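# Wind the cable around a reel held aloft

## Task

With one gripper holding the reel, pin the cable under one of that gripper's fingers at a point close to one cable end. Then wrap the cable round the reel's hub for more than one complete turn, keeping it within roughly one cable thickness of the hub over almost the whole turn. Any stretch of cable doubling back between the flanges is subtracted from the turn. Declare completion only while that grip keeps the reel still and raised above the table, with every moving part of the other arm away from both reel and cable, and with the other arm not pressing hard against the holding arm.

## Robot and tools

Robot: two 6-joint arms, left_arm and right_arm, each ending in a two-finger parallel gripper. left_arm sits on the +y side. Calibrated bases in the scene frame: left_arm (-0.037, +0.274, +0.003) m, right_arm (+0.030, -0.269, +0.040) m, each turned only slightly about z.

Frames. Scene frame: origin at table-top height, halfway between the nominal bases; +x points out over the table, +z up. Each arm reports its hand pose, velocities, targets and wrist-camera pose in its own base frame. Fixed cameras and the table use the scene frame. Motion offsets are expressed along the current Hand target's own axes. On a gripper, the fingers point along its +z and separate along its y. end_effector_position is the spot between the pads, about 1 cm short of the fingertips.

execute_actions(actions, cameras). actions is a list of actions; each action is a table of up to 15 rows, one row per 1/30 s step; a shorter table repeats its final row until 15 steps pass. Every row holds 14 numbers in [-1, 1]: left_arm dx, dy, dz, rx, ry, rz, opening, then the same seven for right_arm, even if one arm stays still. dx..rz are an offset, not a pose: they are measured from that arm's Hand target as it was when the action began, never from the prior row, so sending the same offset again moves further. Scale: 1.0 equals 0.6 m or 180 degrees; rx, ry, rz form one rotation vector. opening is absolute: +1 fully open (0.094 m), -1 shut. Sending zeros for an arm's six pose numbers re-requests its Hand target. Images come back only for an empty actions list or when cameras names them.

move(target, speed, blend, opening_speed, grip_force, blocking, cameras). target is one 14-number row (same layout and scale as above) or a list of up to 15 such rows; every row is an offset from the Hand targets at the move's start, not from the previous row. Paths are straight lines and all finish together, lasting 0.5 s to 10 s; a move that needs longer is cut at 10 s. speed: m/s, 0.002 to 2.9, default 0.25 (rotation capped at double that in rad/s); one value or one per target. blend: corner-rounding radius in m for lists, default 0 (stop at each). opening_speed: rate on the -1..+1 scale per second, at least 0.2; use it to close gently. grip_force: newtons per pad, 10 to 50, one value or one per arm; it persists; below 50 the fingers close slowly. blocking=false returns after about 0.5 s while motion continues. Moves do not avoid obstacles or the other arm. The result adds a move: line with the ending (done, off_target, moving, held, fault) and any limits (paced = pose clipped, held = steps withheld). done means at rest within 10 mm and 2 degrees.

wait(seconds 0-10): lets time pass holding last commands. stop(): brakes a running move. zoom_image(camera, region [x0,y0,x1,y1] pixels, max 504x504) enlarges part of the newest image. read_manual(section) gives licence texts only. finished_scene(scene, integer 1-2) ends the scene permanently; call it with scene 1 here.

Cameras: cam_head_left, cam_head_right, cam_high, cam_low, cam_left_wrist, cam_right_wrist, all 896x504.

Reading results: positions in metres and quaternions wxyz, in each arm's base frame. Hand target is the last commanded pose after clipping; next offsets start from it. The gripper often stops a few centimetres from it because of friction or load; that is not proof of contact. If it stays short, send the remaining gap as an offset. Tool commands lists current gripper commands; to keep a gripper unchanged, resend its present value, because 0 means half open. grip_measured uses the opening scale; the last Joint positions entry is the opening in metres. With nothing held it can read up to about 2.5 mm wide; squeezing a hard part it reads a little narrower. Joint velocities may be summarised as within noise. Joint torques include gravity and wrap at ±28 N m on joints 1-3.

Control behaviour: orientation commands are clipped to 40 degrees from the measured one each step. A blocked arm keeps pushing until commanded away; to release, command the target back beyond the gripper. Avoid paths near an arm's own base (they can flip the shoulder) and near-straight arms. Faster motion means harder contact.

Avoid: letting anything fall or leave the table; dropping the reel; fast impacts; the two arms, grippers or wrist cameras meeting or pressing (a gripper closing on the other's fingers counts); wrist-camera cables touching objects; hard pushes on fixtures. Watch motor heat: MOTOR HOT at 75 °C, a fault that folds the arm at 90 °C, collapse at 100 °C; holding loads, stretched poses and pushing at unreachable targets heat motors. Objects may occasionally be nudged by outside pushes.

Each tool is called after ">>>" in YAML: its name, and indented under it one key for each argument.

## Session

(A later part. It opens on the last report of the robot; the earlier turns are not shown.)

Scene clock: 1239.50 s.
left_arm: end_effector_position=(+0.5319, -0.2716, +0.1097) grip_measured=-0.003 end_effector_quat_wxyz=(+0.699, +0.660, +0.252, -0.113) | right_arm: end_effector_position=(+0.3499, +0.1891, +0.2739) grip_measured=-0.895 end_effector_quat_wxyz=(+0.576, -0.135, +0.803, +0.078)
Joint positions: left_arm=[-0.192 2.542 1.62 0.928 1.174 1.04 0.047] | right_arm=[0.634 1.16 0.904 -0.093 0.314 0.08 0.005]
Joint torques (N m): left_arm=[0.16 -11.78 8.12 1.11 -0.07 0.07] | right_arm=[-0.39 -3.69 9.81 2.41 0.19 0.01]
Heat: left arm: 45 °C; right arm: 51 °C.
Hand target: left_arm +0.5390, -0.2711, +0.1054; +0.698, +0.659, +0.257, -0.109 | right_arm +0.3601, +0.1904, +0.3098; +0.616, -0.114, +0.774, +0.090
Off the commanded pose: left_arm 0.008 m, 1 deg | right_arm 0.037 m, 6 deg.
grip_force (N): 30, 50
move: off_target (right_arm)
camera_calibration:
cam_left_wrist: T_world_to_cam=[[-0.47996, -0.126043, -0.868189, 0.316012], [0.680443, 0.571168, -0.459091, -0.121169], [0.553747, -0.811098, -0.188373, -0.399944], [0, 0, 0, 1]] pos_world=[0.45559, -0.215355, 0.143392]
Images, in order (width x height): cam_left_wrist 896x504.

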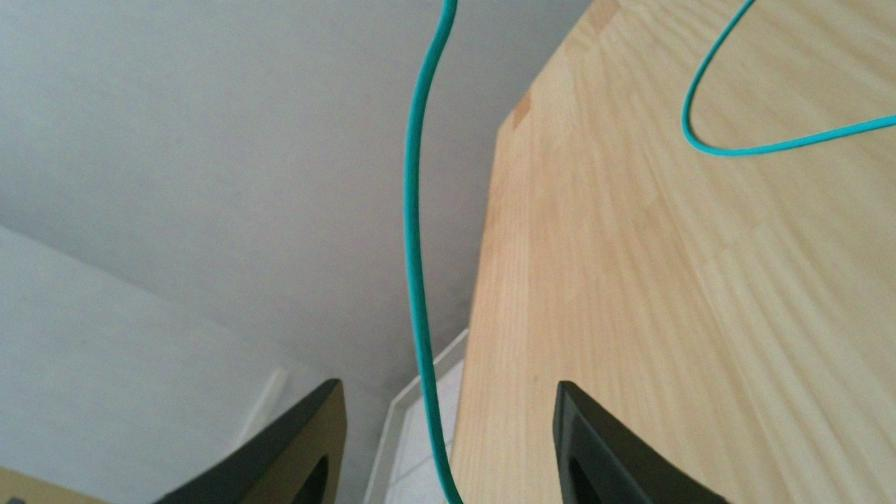

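>>> move:
  target:
    - [0.008,0,0.028,0,0,0,0,0,0,0,0,0,0,-1]
    - [0.008,0,0.028,0,0,0,-1,0,0,0,0,0,0,-1]
  speed: 0.08
  grip_force: [45,50]
  cameras: ["cam_left_wrist","cam_low"]

>>> zoom_image:
  camera: "cam_low"
  region: [420, 170, 580, 310]

Scene clock: 1245.40 s.
left_arm: end_effector_position=(+0.5411, -0.2849, +0.1073) grip_measured=-0.919 end_effector_quat_wxyz=(+0.699, +0.659, +0.254, -0.112) | right_arm: end_effector_position=(+0.3499, +0.1891, +0.2739) grip_measured=-0.895 end_effector_quat_wxyz=(+0.576, -0.135, +0.803, +0.078)
Joint positions: left_arm=[-0.214 2.581 1.693 0.894 1.147 1.04 0.004] | right_arm=[0.634 1.16 0.904 -0.093 0.314 0.08 0.005]
Joint torques (N m): left_arm=[-0.23 -12.08 8.29 1.15 -0.08 0.06] | right_arm=[-0.51 -3.75 9.81 2.38 0.21 0]
Heat: left arm: 45 °C; right arm: 51 °C.
Hand target: left_arm +0.5467, -0.2865, +0.1030; +0.698, +0.659, +0.257, -0.109 | right_arm +0.3601, +0.1904, +0.3098; +0.616, -0.114, +0.774, +0.090
Off the commanded pose: left_arm 0.007 m, 0 deg | right_arm 0.037 m, 6 deg.
grip_force (N): 45, 50
move: off_target (right_arm)
camera_calibration:
cam_left_wrist: T_world_to_cam=[[-0.48013, -0.128098, -0.867794, 0.316165], [0.677428, 0.574345, -0.459586, -0.11836], [0.557285, -0.808529, -0.188983, -0.41736], [0, 0, 0, 1]] pos_world=[0.464569, -0.228967, 0.141095]
Images, in order (width x height): cam_low 896x504, cam_left_wrist 896x504.

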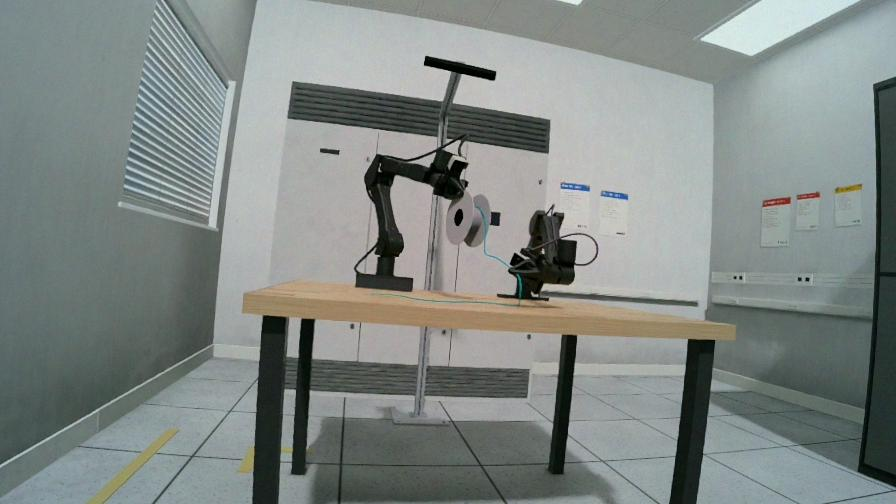

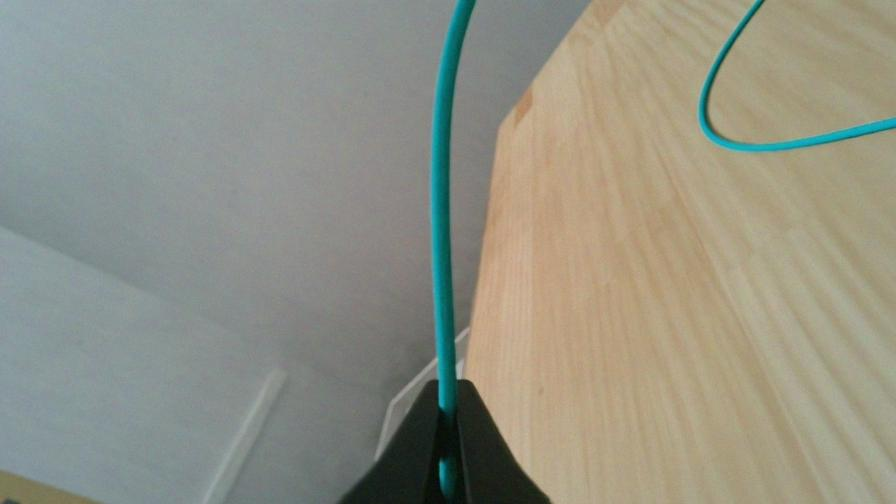

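Scaled by 3.150 from the camera's 896x504 image, which has a finer 1280x720 frame.

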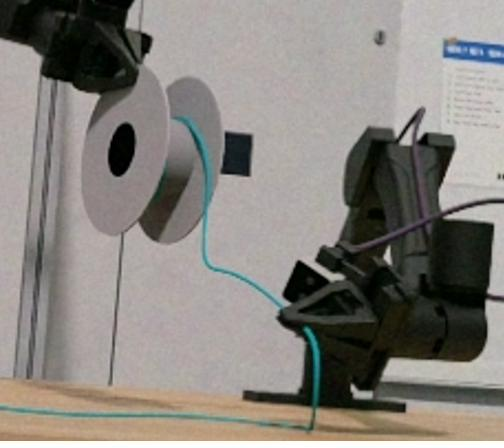

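>>> move:
  target:
    - [-0.039,0.136,0.047,0,0,0,-1,0,0,0,0,0,0,-1]
    - [-0.068,-0.016,0.063,0,0,0,-1,0,0,0,0,0,0,-1]
  speed: 0.1
  blend: 0.02
  cameras: ["cam_left_wrist","cam_right_wrist","cam_low","cam_head_left"]

>>> zoom_image:
  camera: "cam_low"
  region: [420, 170, 580, 310]

Scene clock: 1258.30 s.
left_arm: end_effector_position=(+0.5149, -0.3320, +0.0853) grip_measured=-0.920 end_effector_quat_wxyz=(+0.685, +0.663, +0.275, -0.128) | right_arm: end_effector_position=(+0.3499, +0.1891, +0.2739) grip_measured=-0.895 end_effector_quat_wxyz=(+0.576, -0.135, +0.803, +0.078)
Joint positions: left_arm=[-0.317 2.571 1.612 0.9 1.044 1.045 0.004] | right_arm=[0.634 1.16 0.904 -0.093 0.314 0.08 0.005]
Joint torques (N m): left_arm=[-0.17 -18.78 4.81 1.55 -0.04 0] | right_arm=[-0.24 -3.82 9.84 2.4 0.21 -0.01]
Heat: left arm: 46 °C; right arm: 51 °C.
Hand target: left_arm +0.5157, -0.3320, +0.1150; +0.698, +0.659, +0.257, -0.109 | right_arm +0.3601, +0.1904, +0.3098; +0.616, -0.114, +0.774, +0.090
Off the commanded pose: left_arm 0.030 m, 3 deg | right_arm 0.037 m, 6 deg.
grip_force (N): 45, 50
move: off_target (left_arm, right_arm)
camera_calibration:
cam_left_wrist: T_world_to_cam=[[-0.52935, -0.110486, -0.841179, 0.307324], [0.65, 0.58438, -0.485798, -0.0639872], [0.545242, -0.803923, -0.237526, -0.433131], [0, 0, 0, 1]] pos_world=[0.440435, -0.276856, 0.12455]
cam_right_wrist: T_world_to_cam=[[0.325615, -0.945468, 0.0081234, 0.0640501], [-0.652011, -0.230755, -0.722242, 0.506859], [0.684731, 0.229876, -0.691592, -0.00236556], [0, 0, 0, 1]] pos_world=[0.311241, 0.178061, 0.363918]
Images, in order (width x height): cam_head_left 896x504, cam_low 896x504, cam_left_wrist 896x504, cam_right_wrist 896x504.

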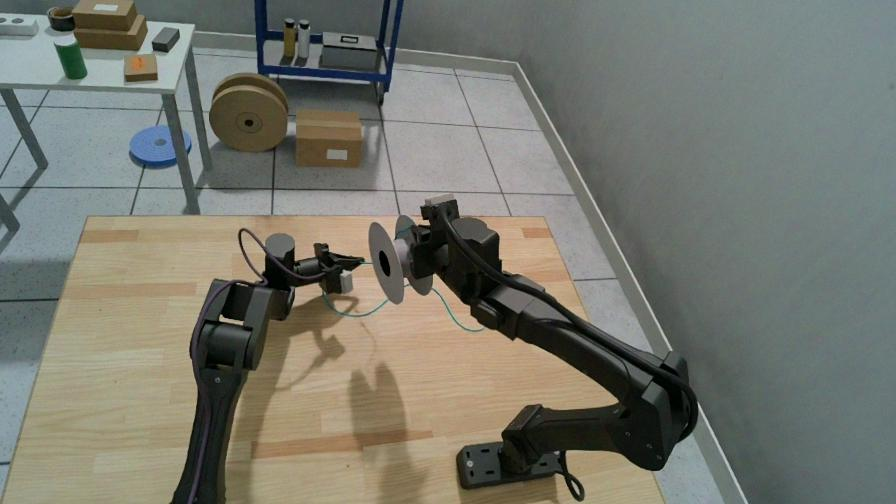

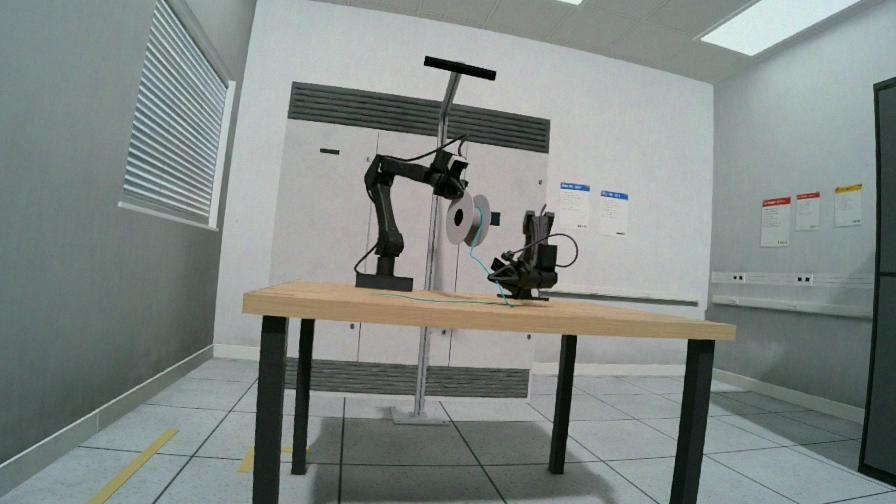

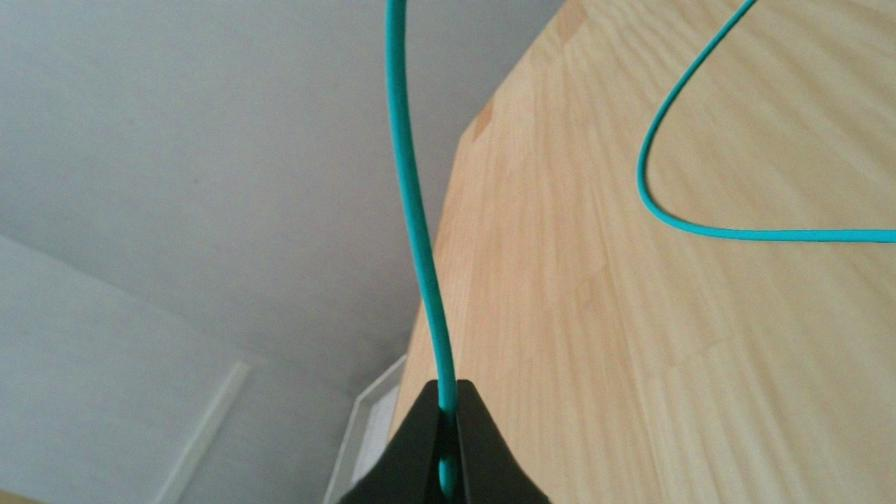

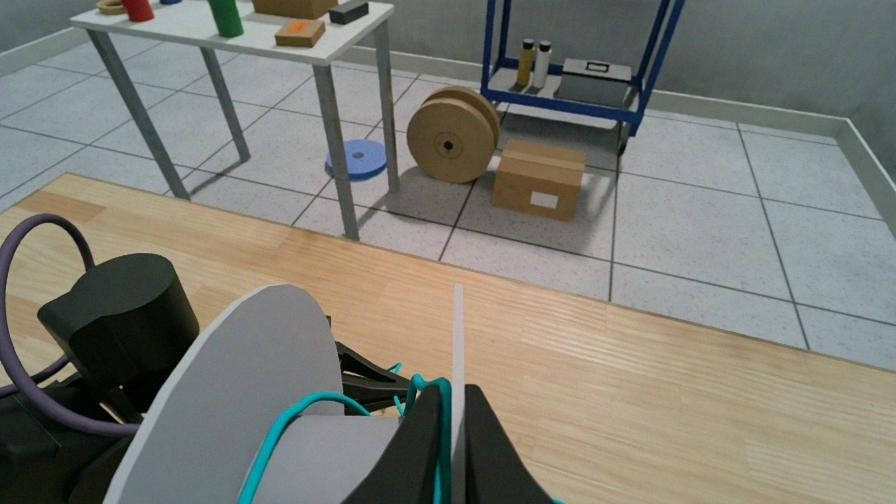

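Scaled by 3.150 from the camera's 896x504 image, which has a finer 1280x720 frame.

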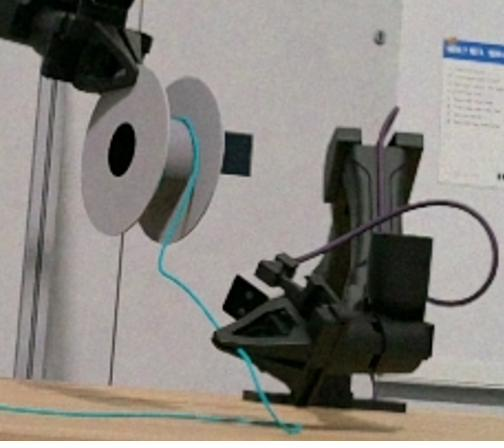

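>>> move:
  target:
    - [-0.1305,-0.075,0,0,0,0,-1,0,0,0,0,0,0,-1]
  speed: 0.08
  cameras: ["cam_right_wrist","cam_low"]

>>> zoom_image:
  camera: "cam_low"
  region: [420, 170, 580, 310]

Scene clock: 1263.83 s.
left_arm: end_effector_position=(+0.4280, -0.3513, +0.0916) grip_measured=-0.920 end_effector_quat_wxyz=(+0.684, +0.664, +0.274, -0.125) | right_arm: end_effector_position=(+0.3499, +0.1891, +0.2739) grip_measured=-0.895 end_effector_quat_wxyz=(+0.576, -0.135, +0.803, +0.078)
Joint positions: left_arm=[-0.424 2.361 1.187 1.119 0.936 1.045 0.004] | right_arm=[0.634 1.16 0.904 -0.093 0.314 0.08 0.005]
Joint torques (N m): left_arm=[-0.31 -16.14 3.86 1.6 -0.04 0] | right_arm=[-0.43 -3.75 9.87 2.4 0.21 0.05]
Heat: left arm: 45 °C; right arm: 51 °C.
Hand target: left_arm +0.4274, -0.3514, +0.1154; +0.698, +0.659, +0.257, -0.109 | right_arm +0.3601, +0.1904, +0.3098; +0.616, -0.114, +0.774, +0.090
Off the commanded pose: left_arm 0.024 m, 3 deg | right_arm 0.037 m, 6 deg.
grip_force (N): 45, 50
move: off_target (left_arm, right_arm)
camera_calibration:
cam_right_wrist: T_world_to_cam=[[0.325615, -0.945468, 0.0081234, 0.0640501], [-0.652011, -0.230755, -0.722242, 0.506859], [0.684731, 0.229876, -0.691592, -0.00236556], [0, 0, 0, 1]] pos_world=[0.311241, 0.178061, 0.363918]
Images, in order (width x height): cam_low 896x504, cam_right_wrist 896x504.

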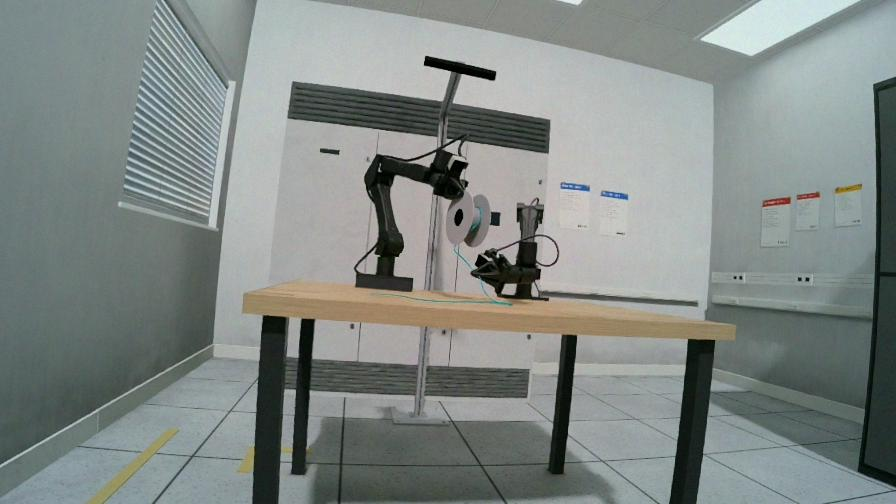

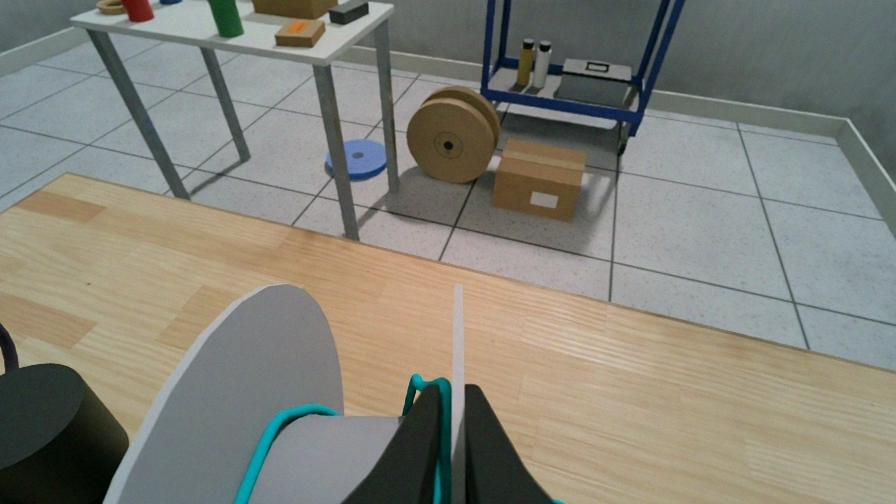

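Scaled by 3.150 from the camera's 896x504 image, which has a finer 1280x720 frame.

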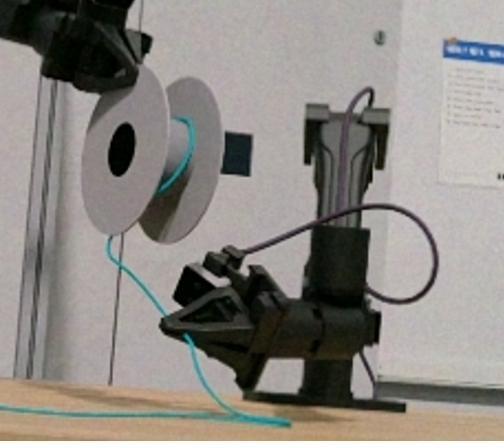

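>>> move:
  target:
    - [-0.145,-0.076,0,0,0,0,-1,0,0,0,0,0,0,-1]
  speed: 0.08
  cameras: ["cam_right_wrist","cam_low","cam_left_wrist"]

>>> zoom_image:
  camera: "cam_low"
  region: [420, 170, 580, 310]

Scene clock: 1267.63 s.
left_arm: end_effector_position=(+0.3320, -0.3734, +0.1006) grip_measured=-0.920 end_effector_quat_wxyz=(+0.683, +0.667, +0.270, -0.122) | right_arm: end_effector_position=(+0.3499, +0.1891, +0.2739) grip_measured=-0.895 end_effector_quat_wxyz=(+0.576, -0.135, +0.803, +0.078)
Joint positions: left_arm=[-0.593 2.176 0.834 1.292 0.769 1.045 0.004] | right_arm=[0.634 1.16 0.904 -0.093 0.314 0.08 0.005]
Joint torques (N m): left_arm=[-0.16 -13.45 3.21 1.71 -0.06 -0.01] | right_arm=[-0.43 -3.85 9.94 2.39 0.18 -0.02]
Heat: left arm: 46 °C; right arm: 51 °C.
Hand target: left_arm +0.3315, -0.3726, +0.1199; +0.698, +0.659, +0.257, -0.109 | right_arm +0.3601, +0.1904, +0.3098; +0.616, -0.114, +0.774, +0.090
Off the commanded pose: left_arm 0.019 m, 3 deg | right_arm 0.037 m, 6 deg.
grip_force (N): 45, 50
move: off_target (left_arm, right_arm)
camera_calibration:
cam_left_wrist: T_world_to_cam=[[-0.516633, -0.102117, -0.850095, 0.21858], [0.657699, 0.588364, -0.470384, 0.083989], [0.548199, -0.802123, -0.236806, -0.363479], [0, 0, 0, 1]] pos_world=[0.256945, -0.31865, 0.139247]
cam_right_wrist: T_world_to_cam=[[0.325615, -0.945468, 0.0081234, 0.0640501], [-0.652011, -0.230755, -0.722242, 0.506859], [0.684731, 0.229876, -0.691592, -0.00236556], [0, 0, 0, 1]] pos_world=[0.311241, 0.178061, 0.363918]
Images, in order (width x height): cam_low 896x504, cam_left_wrist 896x504, cam_right_wrist 896x504.

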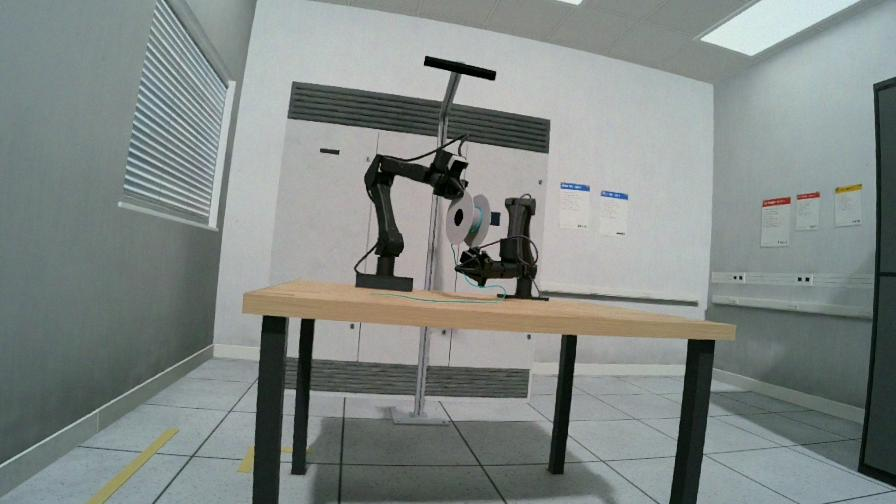

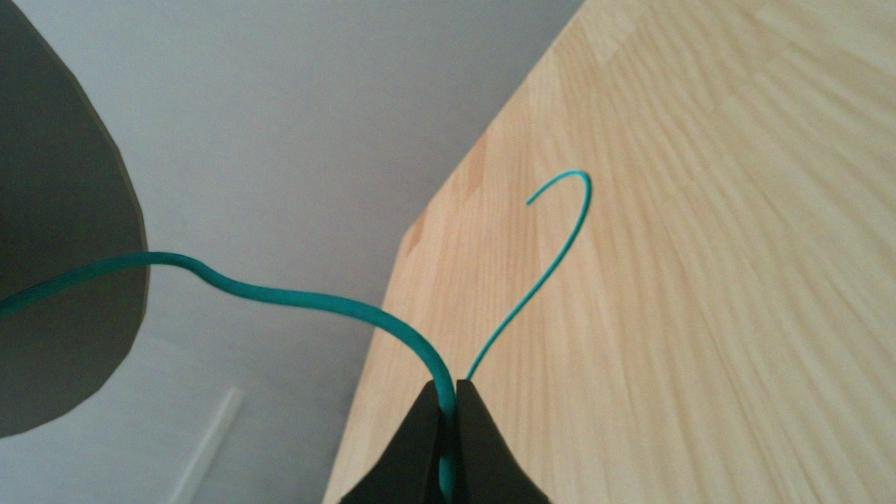

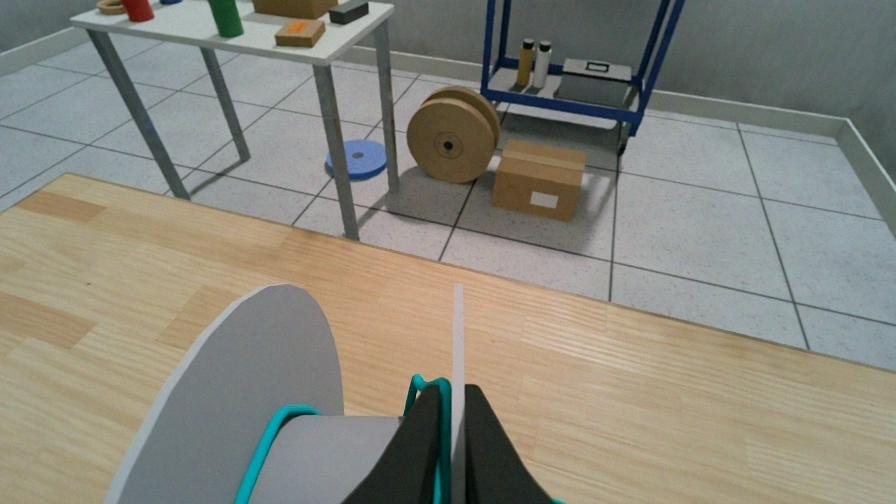

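Scaled by 3.150 from the camera's 896x504 image, which has a finer 1280x720 frame.

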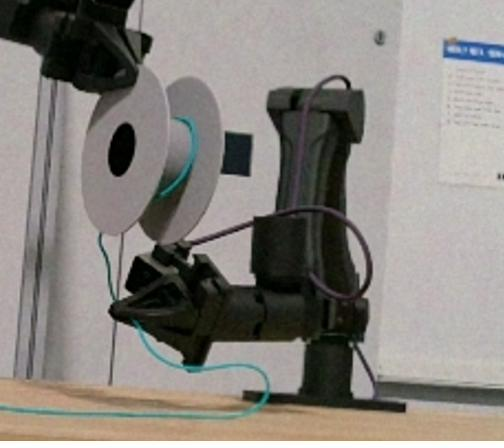

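>>> move:
  target:
    - [0,0,0,0,0,0,-0.83,0,0,0,0,0,0,-1]
    - [-0.13,-0.06,0,0,0,-0.19,-0.83,0,0,0,0,0,0,-1]
    - [-0.245,-0.112,0,0,0,-0.19,-0.83,0,0,0,0,0,0,-1]
    - [-0.245,-0.112,0,0,0,-0.19,-1,0,0,0,0,0,0,-1]
  speed: 0.07
  cameras: ["cam_right_wrist","cam_low","cam_left_wrist","cam_head_left"]

>>> zoom_image:
  camera: "cam_low"
  region: [420, 170, 580, 310]

Scene clock: 1282.57 s.
left_arm: end_effector_position=(+0.1740, -0.4094, +0.1220) grip_measured=-0.977 end_effector_quat_wxyz=(+0.622, +0.565, +0.445, -0.309) | right_arm: end_effector_position=(+0.3498, +0.1890, +0.2736) grip_measured=-0.895 end_effector_quat_wxyz=(+0.575, -0.137, +0.803, +0.076)
Joint positions: left_arm=[-1.043 1.921 0.472 1.413 0.321 0.453 0.001] | right_arm=[0.634 1.16 0.904 -0.095 0.314 0.076 0.005]
Joint torques (N m): left_arm=[-0.12 -10.28 2.88 1.77 -0.11 -0.07] | right_arm=[-0.47 -3.85 9.94 2.45 0.2 0.03]
Heat: left arm: 47 °C; right arm: 51 °C.
Hand target: left_arm +0.1744, -0.4071, +0.1356; +0.635, +0.555, +0.439, -0.310 | right_arm +0.3601, +0.1904, +0.3099; +0.616, -0.113, +0.774, +0.090
Off the commanded pose: left_arm 0.014 m, 2 deg | right_arm 0.038 m, 6 deg.
grip_force (N): 45, 50
move: off_target (left_arm, right_arm); target 4's new opening was sent with left_arm's hand 0.014 m and 2 deg from that target
camera_calibration:
cam_left_wrist: T_world_to_cam=[[-0.880076, -0.193207, -0.433747, 0.126708], [0.283613, 0.518739, -0.806519, 0.296657], [0.380827, -0.832815, -0.401734, -0.264023], [0, 0, 0, 1]] pos_world=[0.127924, -0.349289, 0.188152]
cam_right_wrist: T_world_to_cam=[[0.326896, -0.944978, 0.0124684, 0.0622755], [-0.651791, -0.234988, -0.721075, 0.506978], [0.68433, 0.22759, -0.692745, -0.00168977], [0, 0, 0, 1]] pos_world=[0.311243, 0.178367, 0.363622]
Images, in order (width x height): cam_head_left 896x504, cam_low 896x504, cam_left_wrist 896x504, cam_right_wrist 896x504.

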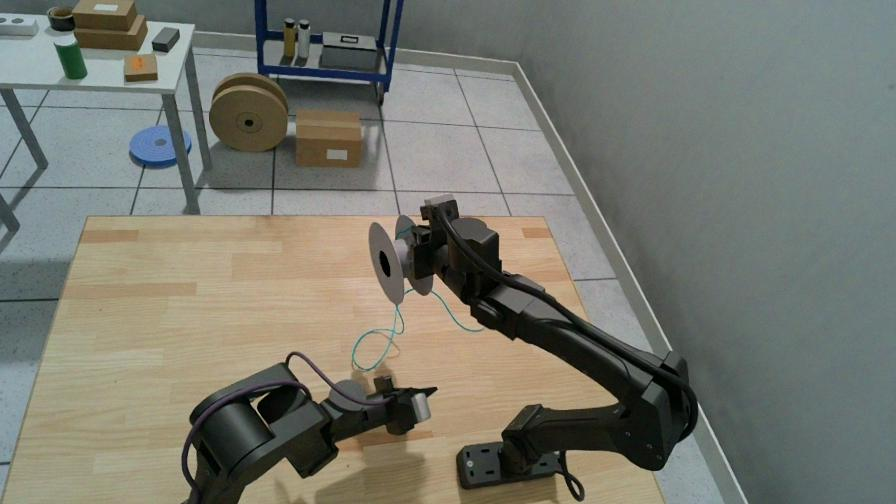

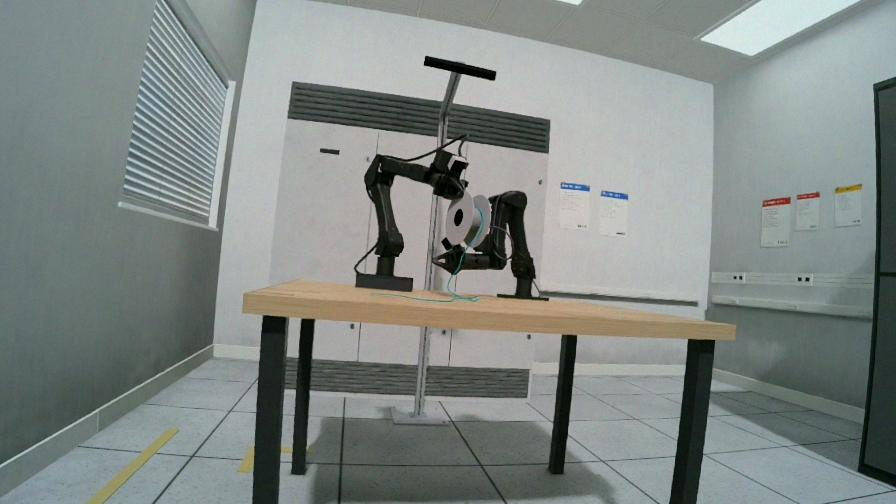

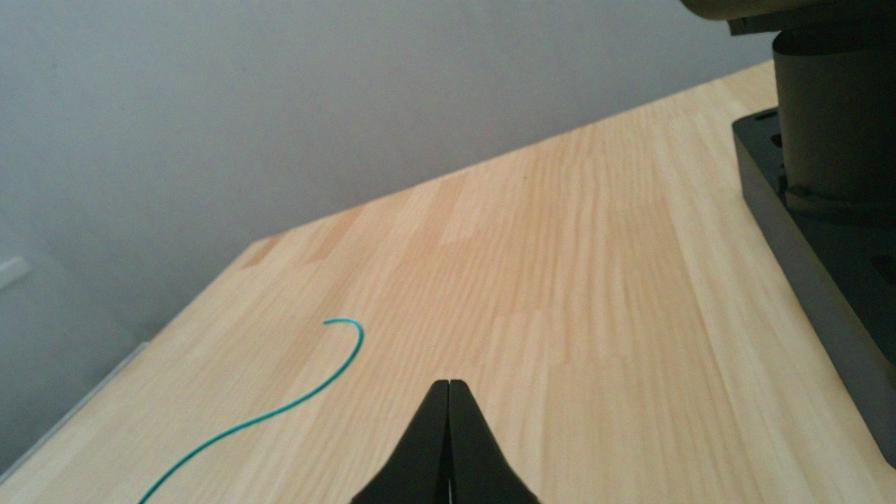

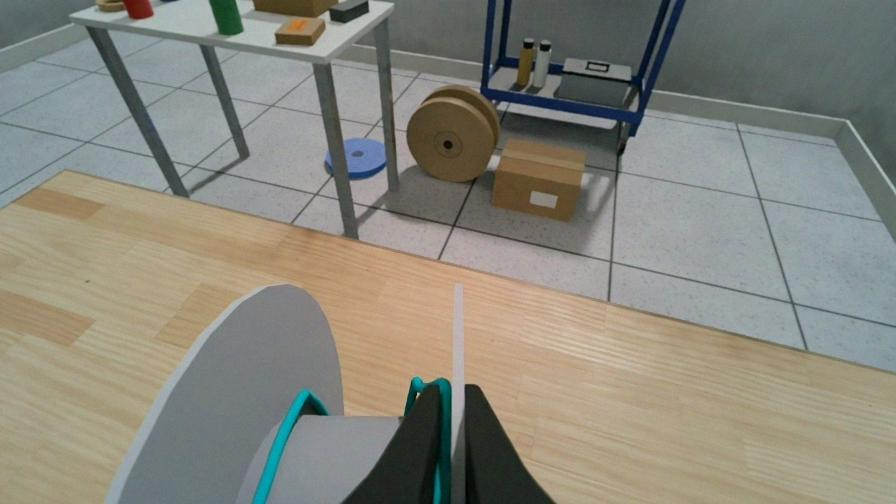

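Scaled by 3.150 from the camera's 896x504 image, which has a finer 1280x720 frame.

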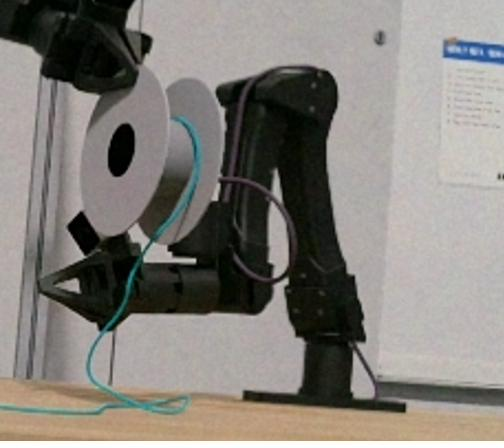

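>>> move:
  target:
    - [0,0,-0.15,0,0,0,-1,0,0,0,0,0,0,-1]
    - [0.12,0.379,-0.3525,0,0,-0.143,0,0,0,0,0,0,0,-1]
  speed: 0.2
  blend: 0.03
  cameras: ["cam_left_wrist"]

Scene clock: 1298.40 s.
left_arm: end_effector_position=(+0.3561, -0.1490, +0.1681) grip_measured=-0.003 end_effector_quat_wxyz=(+0.553, +0.439, +0.554, -0.441) | right_arm: end_effector_position=(+0.3498, +0.1890, +0.2736) grip_measured=-0.895 end_effector_quat_wxyz=(+0.575, -0.137, +0.803, +0.076)
Joint positions: left_arm=[0.082 1.865 0.689 1.174 1.425 -0.001 0.047] | right_arm=[0.634 1.16 0.904 -0.095 0.314 0.076 0.005]
Joint torques (N m): left_arm=[-0.32 -6.64 6.41 1.03 0.09 -0.01] | right_arm=[-0.38 -3.82 9.88 2.41 0.16 0.05]
Heat: left arm: 48 °C; right arm: 51 °C.
Hand target: left_arm +0.3597, -0.1498, +0.1692; +0.550, +0.443, +0.552, -0.443 | right_arm +0.3601, +0.1904, +0.3099; +0.616, -0.113, +0.774, +0.090
Off the commanded pose: left_arm 0.004 m, 1 deg | right_arm 0.038 m, 6 deg.
grip_force (N): 45, 50
move: off_target (right_arm)
camera_calibration:
cam_left_wrist: T_world_to_cam=[[-0.968809, -0.247778, -0.00392149, 0.30841], [-0.101094, 0.409624, -0.906636, 0.28472], [0.226251, -0.87796, -0.421896, -0.0461636], [0, 0, 0, 1]] pos_world=[0.338019, -0.0807406, 0.23987]
Images, in order (width x height): cam_left_wrist 896x504.

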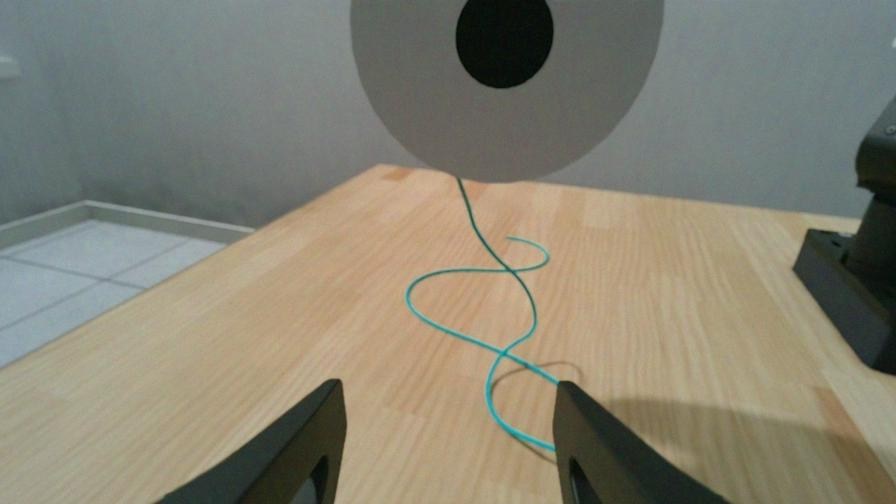

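>>> move:
  target: [0.142,-0.095,0.155,-0.0916,0.275,-0.0424,-0.2,0,0,0,0,0,0,-1]
  speed: 0.15
  cameras: ["cam_left_wrist"]

Scene clock: 1326.60 s.
left_arm: end_effector_position=(+0.3158, -0.2474, +0.0758) grip_measured=-0.197 end_effector_quat_wxyz=(+0.287, +0.472, +0.816, -0.170) | right_arm: end_effector_position=(+0.3498, +0.1890, +0.2736) grip_measured=-0.895 end_effector_quat_wxyz=(+0.575, -0.137, +0.803, +0.076)
Joint positions: left_arm=[-0.522 1.616 0.93 -0.277 0.328 0.423 0.038] | right_arm=[0.634 1.16 0.904 -0.095 0.314 0.076 0.005]
Joint torques (N m): left_arm=[-0.25 -6.06 9.06 1.05 0.13 -0.11] | right_arm=[-0.49 -3.7 9.85 2.41 0.21 0.04]
Heat: left arm: 45 °C; right arm: 51 °C.
Hand target: left_arm +0.3238, -0.2529, +0.0841; +0.296, +0.470, +0.814, -0.171 | right_arm +0.3601, +0.1904, +0.3099; +0.616, -0.113, +0.774, +0.090
Off the commanded pose: left_arm 0.013 m, 1 deg | right_arm 0.038 m, 6 deg.
grip_force (N): 45, 50
move: off_target (left_arm, right_arm)
camera_calibration:
cam_left_wrist: T_world_to_cam=[[-0.863095, -0.504789, -0.0159809, 0.148617], [-0.486331, 0.839236, -0.243237, 0.414865], [0.136195, -0.202164, -0.969835, 0.0746233], [0, 0, 0, 1]] pos_world=[0.319869, -0.258063, 0.175658]
Images, in order (width x height): cam_left_wrist 896x504.

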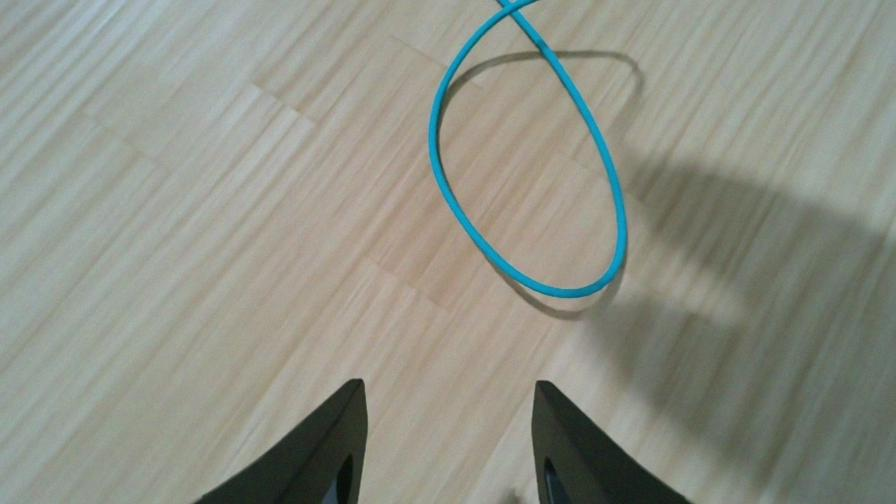

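>>> move:
  target:
    - [-0.025,0.003,0.09,0,0,0,-0.2,0,0,0,0,0,0,-1]
  speed: 0.1
  cameras: ["cam_left_wrist"]

Scene clock: 1345.23 s.
left_arm: end_effector_position=(+0.3363, -0.2823, +0.0430) grip_measured=-0.197 end_effector_quat_wxyz=(+0.275, +0.472, +0.820, -0.169) | right_arm: end_effector_position=(+0.3498, +0.1890, +0.2736) grip_measured=-0.895 end_effector_quat_wxyz=(+0.575, -0.137, +0.803, +0.076)
Joint positions: left_arm=[-0.582 1.815 1.028 -0.185 0.293 0.372 0.038] | right_arm=[0.634 1.16 0.904 -0.095 0.314 0.076 0.005]
Joint torques (N m): left_arm=[-0.4 -7.43 8.54 1.34 0.12 -0.11] | right_arm=[-0.42 -3.84 10 2.39 0.19 0.03]
Heat: left arm: 46 °C; right arm: 51 °C.
Hand target: left_arm +0.3485, -0.2921, +0.0524; +0.296, +0.470, +0.814, -0.172 | right_arm +0.3601, +0.1904, +0.3099; +0.616, -0.113, +0.774, +0.090
Off the commanded pose: left_arm 0.018 m, 3 deg | right_arm 0.038 m, 6 deg.
grip_force (N): 45, 50
move: off_target (left_arm, right_arm)
camera_calibration:
cam_left_wrist: T_world_to_cam=[[-0.863059, -0.505077, -0.00512587, 0.147589], [-0.491621, 0.842309, -0.220961, 0.447878], [0.11592, -0.188182, -0.975269, 0.043988], [0, 0, 0, 1]] pos_world=[0.342465, -0.29443, 0.14262]
Images, in order (width x height): cam_left_wrist 896x504.

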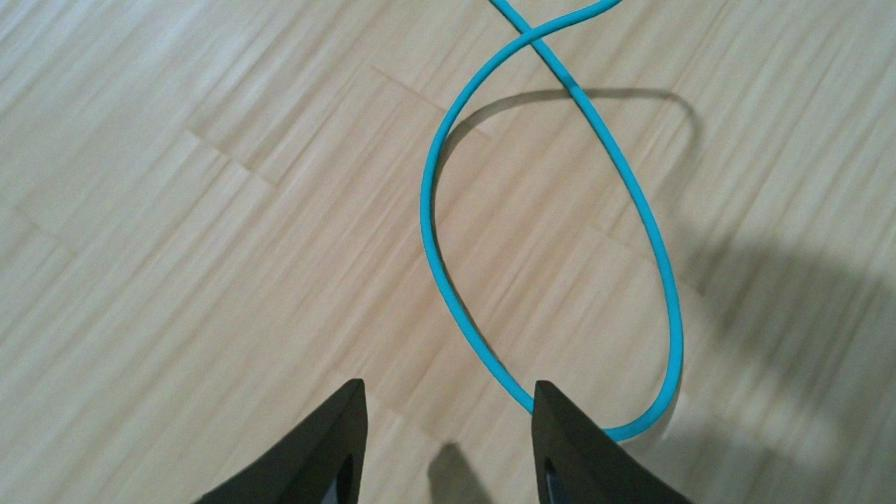

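>>> move:
  target:
    - [-0.008,0.005,0.035,0,0,0,0.2,0,0,0,0,0,0,-1]
    - [-0.015,0.005,0.065,0,0,0,0.2,0,0,0,0,0,0,-1]
  speed: 0.06
  cameras: ["cam_left_wrist"]

Scene clock: 1354.73 s.
left_arm: end_effector_position=(+0.3560, -0.3080, +0.0207) grip_measured=+0.197 end_effector_quat_wxyz=(+0.277, +0.472, +0.820, -0.169) | right_arm: end_effector_position=(+0.3498, +0.1890, +0.2736) grip_measured=-0.895 end_effector_quat_wxyz=(+0.575, -0.137, +0.803, +0.076)
Joint positions: left_arm=[-0.611 1.961 1.123 -0.124 0.275 0.346 0.056] | right_arm=[0.634 1.16 0.904 -0.095 0.314 0.076 0.005]
Joint torques (N m): left_arm=[-0.51 -8.39 8.34 1.35 0.12 -0.1] | right_arm=[-0.43 -3.73 9.88 2.41 0.17 0.03]
Heat: left arm: 46 °C; right arm: 51 °C.
Hand target: left_arm +0.3671, -0.3182, +0.0283; +0.296, +0.470, +0.814, -0.171 | right_arm +0.3601, +0.1904, +0.3099; +0.616, -0.113, +0.774, +0.090
Off the commanded pose: left_arm 0.017 m, 2 deg | right_arm 0.038 m, 6 deg.
grip_force (N): 45, 50
move: off_target (left_arm, right_arm)
camera_calibration:
cam_left_wrist: T_world_to_cam=[[-0.862693, -0.505674, -0.00742466, 0.151229], [-0.491477, 0.841753, -0.223389, 0.474123], [0.119212, -0.189067, -0.974701, 0.0137221], [0, 0, 0, 1]] pos_world=[0.361849, -0.320027, 0.120412]
Images, in order (width x height): cam_left_wrist 896x504.

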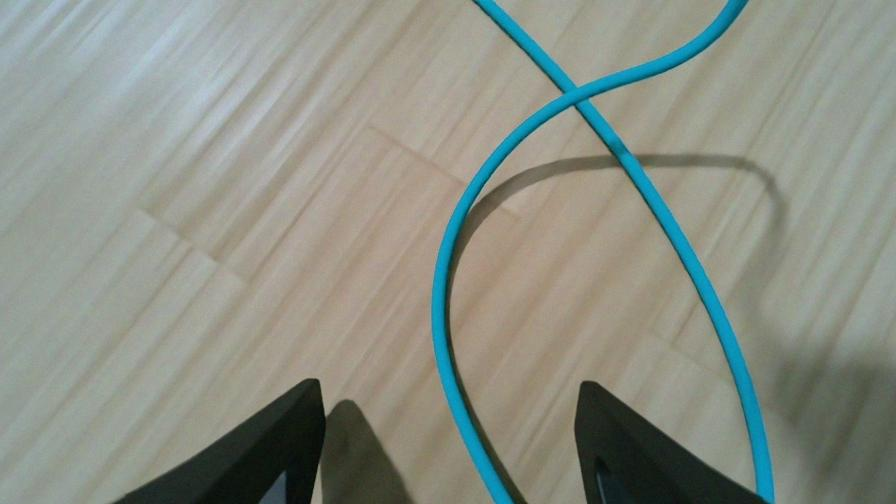

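Good; a bit further and close.

>>> move:
  target:
    - [-0.004,0.0,0.018,0,0,0,0.2,0,0,0,0,0,0,-1]
    - [-0.004,0.0,0.018,0,0,0,-1,0,0,0,0,0,0,-1]
  speed: 0.06
  cameras: ["cam_left_wrist","cam_low","cam_head_left"]

>>> zoom_image:
  camera: "cam_low"
  region: [420, 170, 580, 310]

Scene clock: 1360.77 s.
left_arm: end_effector_position=(+0.3652, -0.3170, +0.0185) grip_measured=-0.944 end_effector_quat_wxyz=(+0.287, +0.470, +0.817, -0.168) | right_arm: end_effector_position=(+0.3498, +0.1890, +0.2736) grip_measured=-0.895 end_effector_quat_wxyz=(+0.575, -0.137, +0.803, +0.076)
Joint positions: left_arm=[-0.619 1.998 1.155 -0.096 0.265 0.338 0.003] | right_arm=[0.634 1.16 0.904 -0.095 0.314 0.076 0.005]
Joint torques (N m): left_arm=[-0.68 -8.36 8.03 1.24 0.12 -0.11] | right_arm=[-0.42 -3.81 9.87 2.42 0.2 0.05]
Heat: left arm: 46 °C; right arm: 51 °C.
Hand target: left_arm +0.3715, -0.3257, +0.0215; +0.296, +0.470, +0.814, -0.171 | right_arm +0.3601, +0.1904, +0.3099; +0.616, -0.113, +0.774, +0.090
Off the commanded pose: left_arm 0.011 m, 1 deg | right_arm 0.038 m, 6 deg.
grip_force (N): 45, 50
move: off_target (left_arm, right_arm); target 2's new opening was sent with left_arm's hand 0.012 m and 1 deg from that target
camera_calibration:
cam_left_wrist: T_world_to_cam=[[-0.860309, -0.509429, -0.0187456, 0.152757], [-0.490741, 0.837583, -0.240059, 0.484456], [0.137994, -0.197326, -0.970577, -0.00072251], [0, 0, 0, 1]] pos_world=[0.36926, -0.328095, 0.11846]
Images, in order (width x height): cam_head_left 896x504, cam_low 896x504, cam_left_wrist 896x504.

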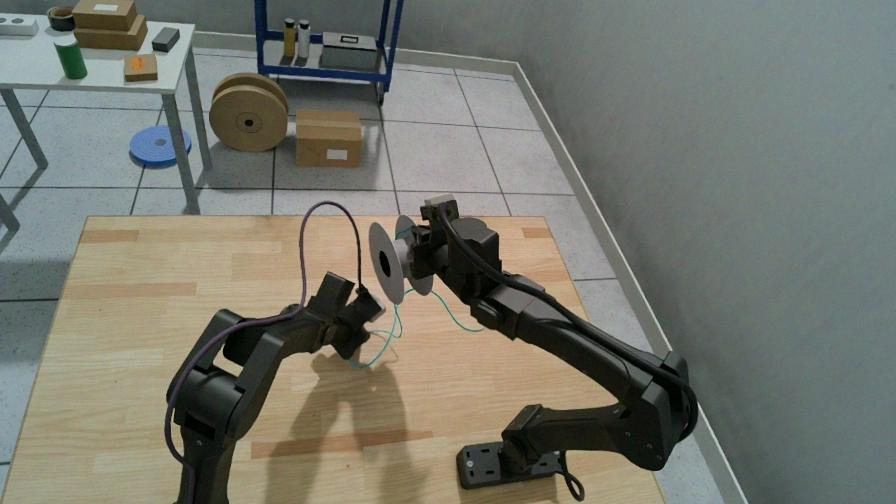

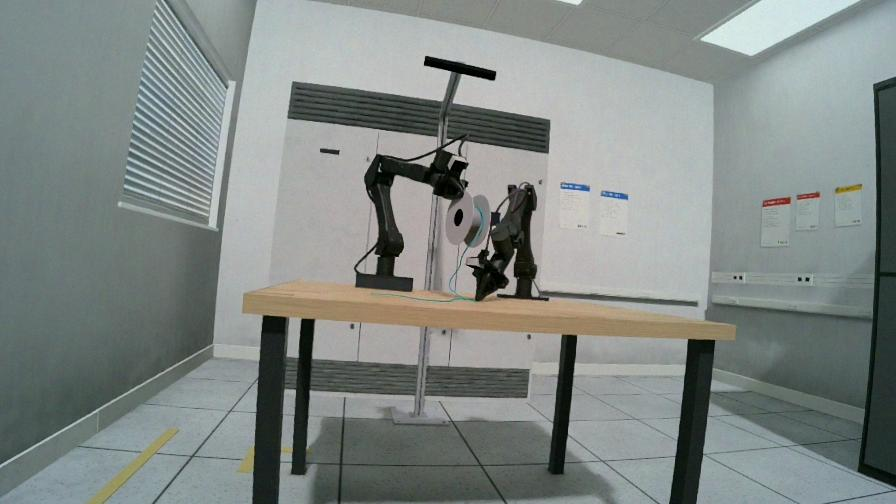

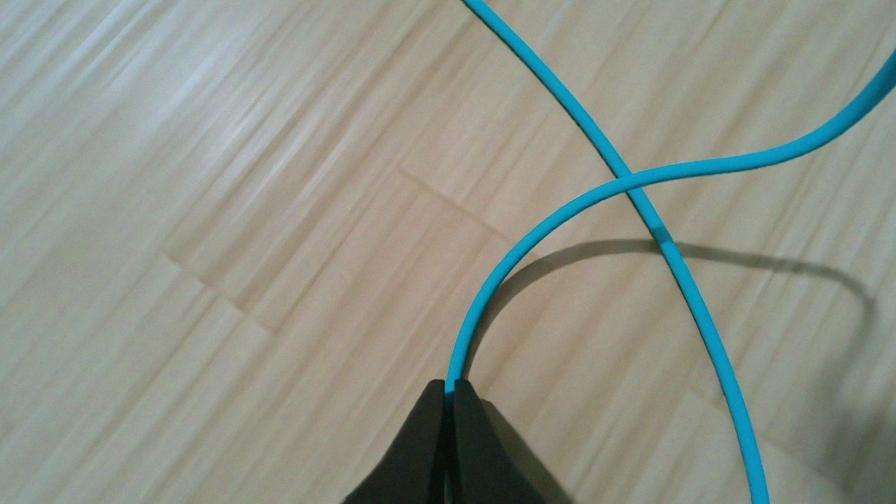

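Scaled by 3.150 from the camera's 896x504 image, which has a finer 1280x720 frame.

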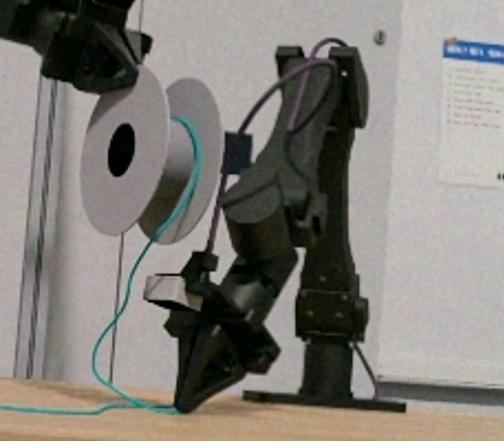

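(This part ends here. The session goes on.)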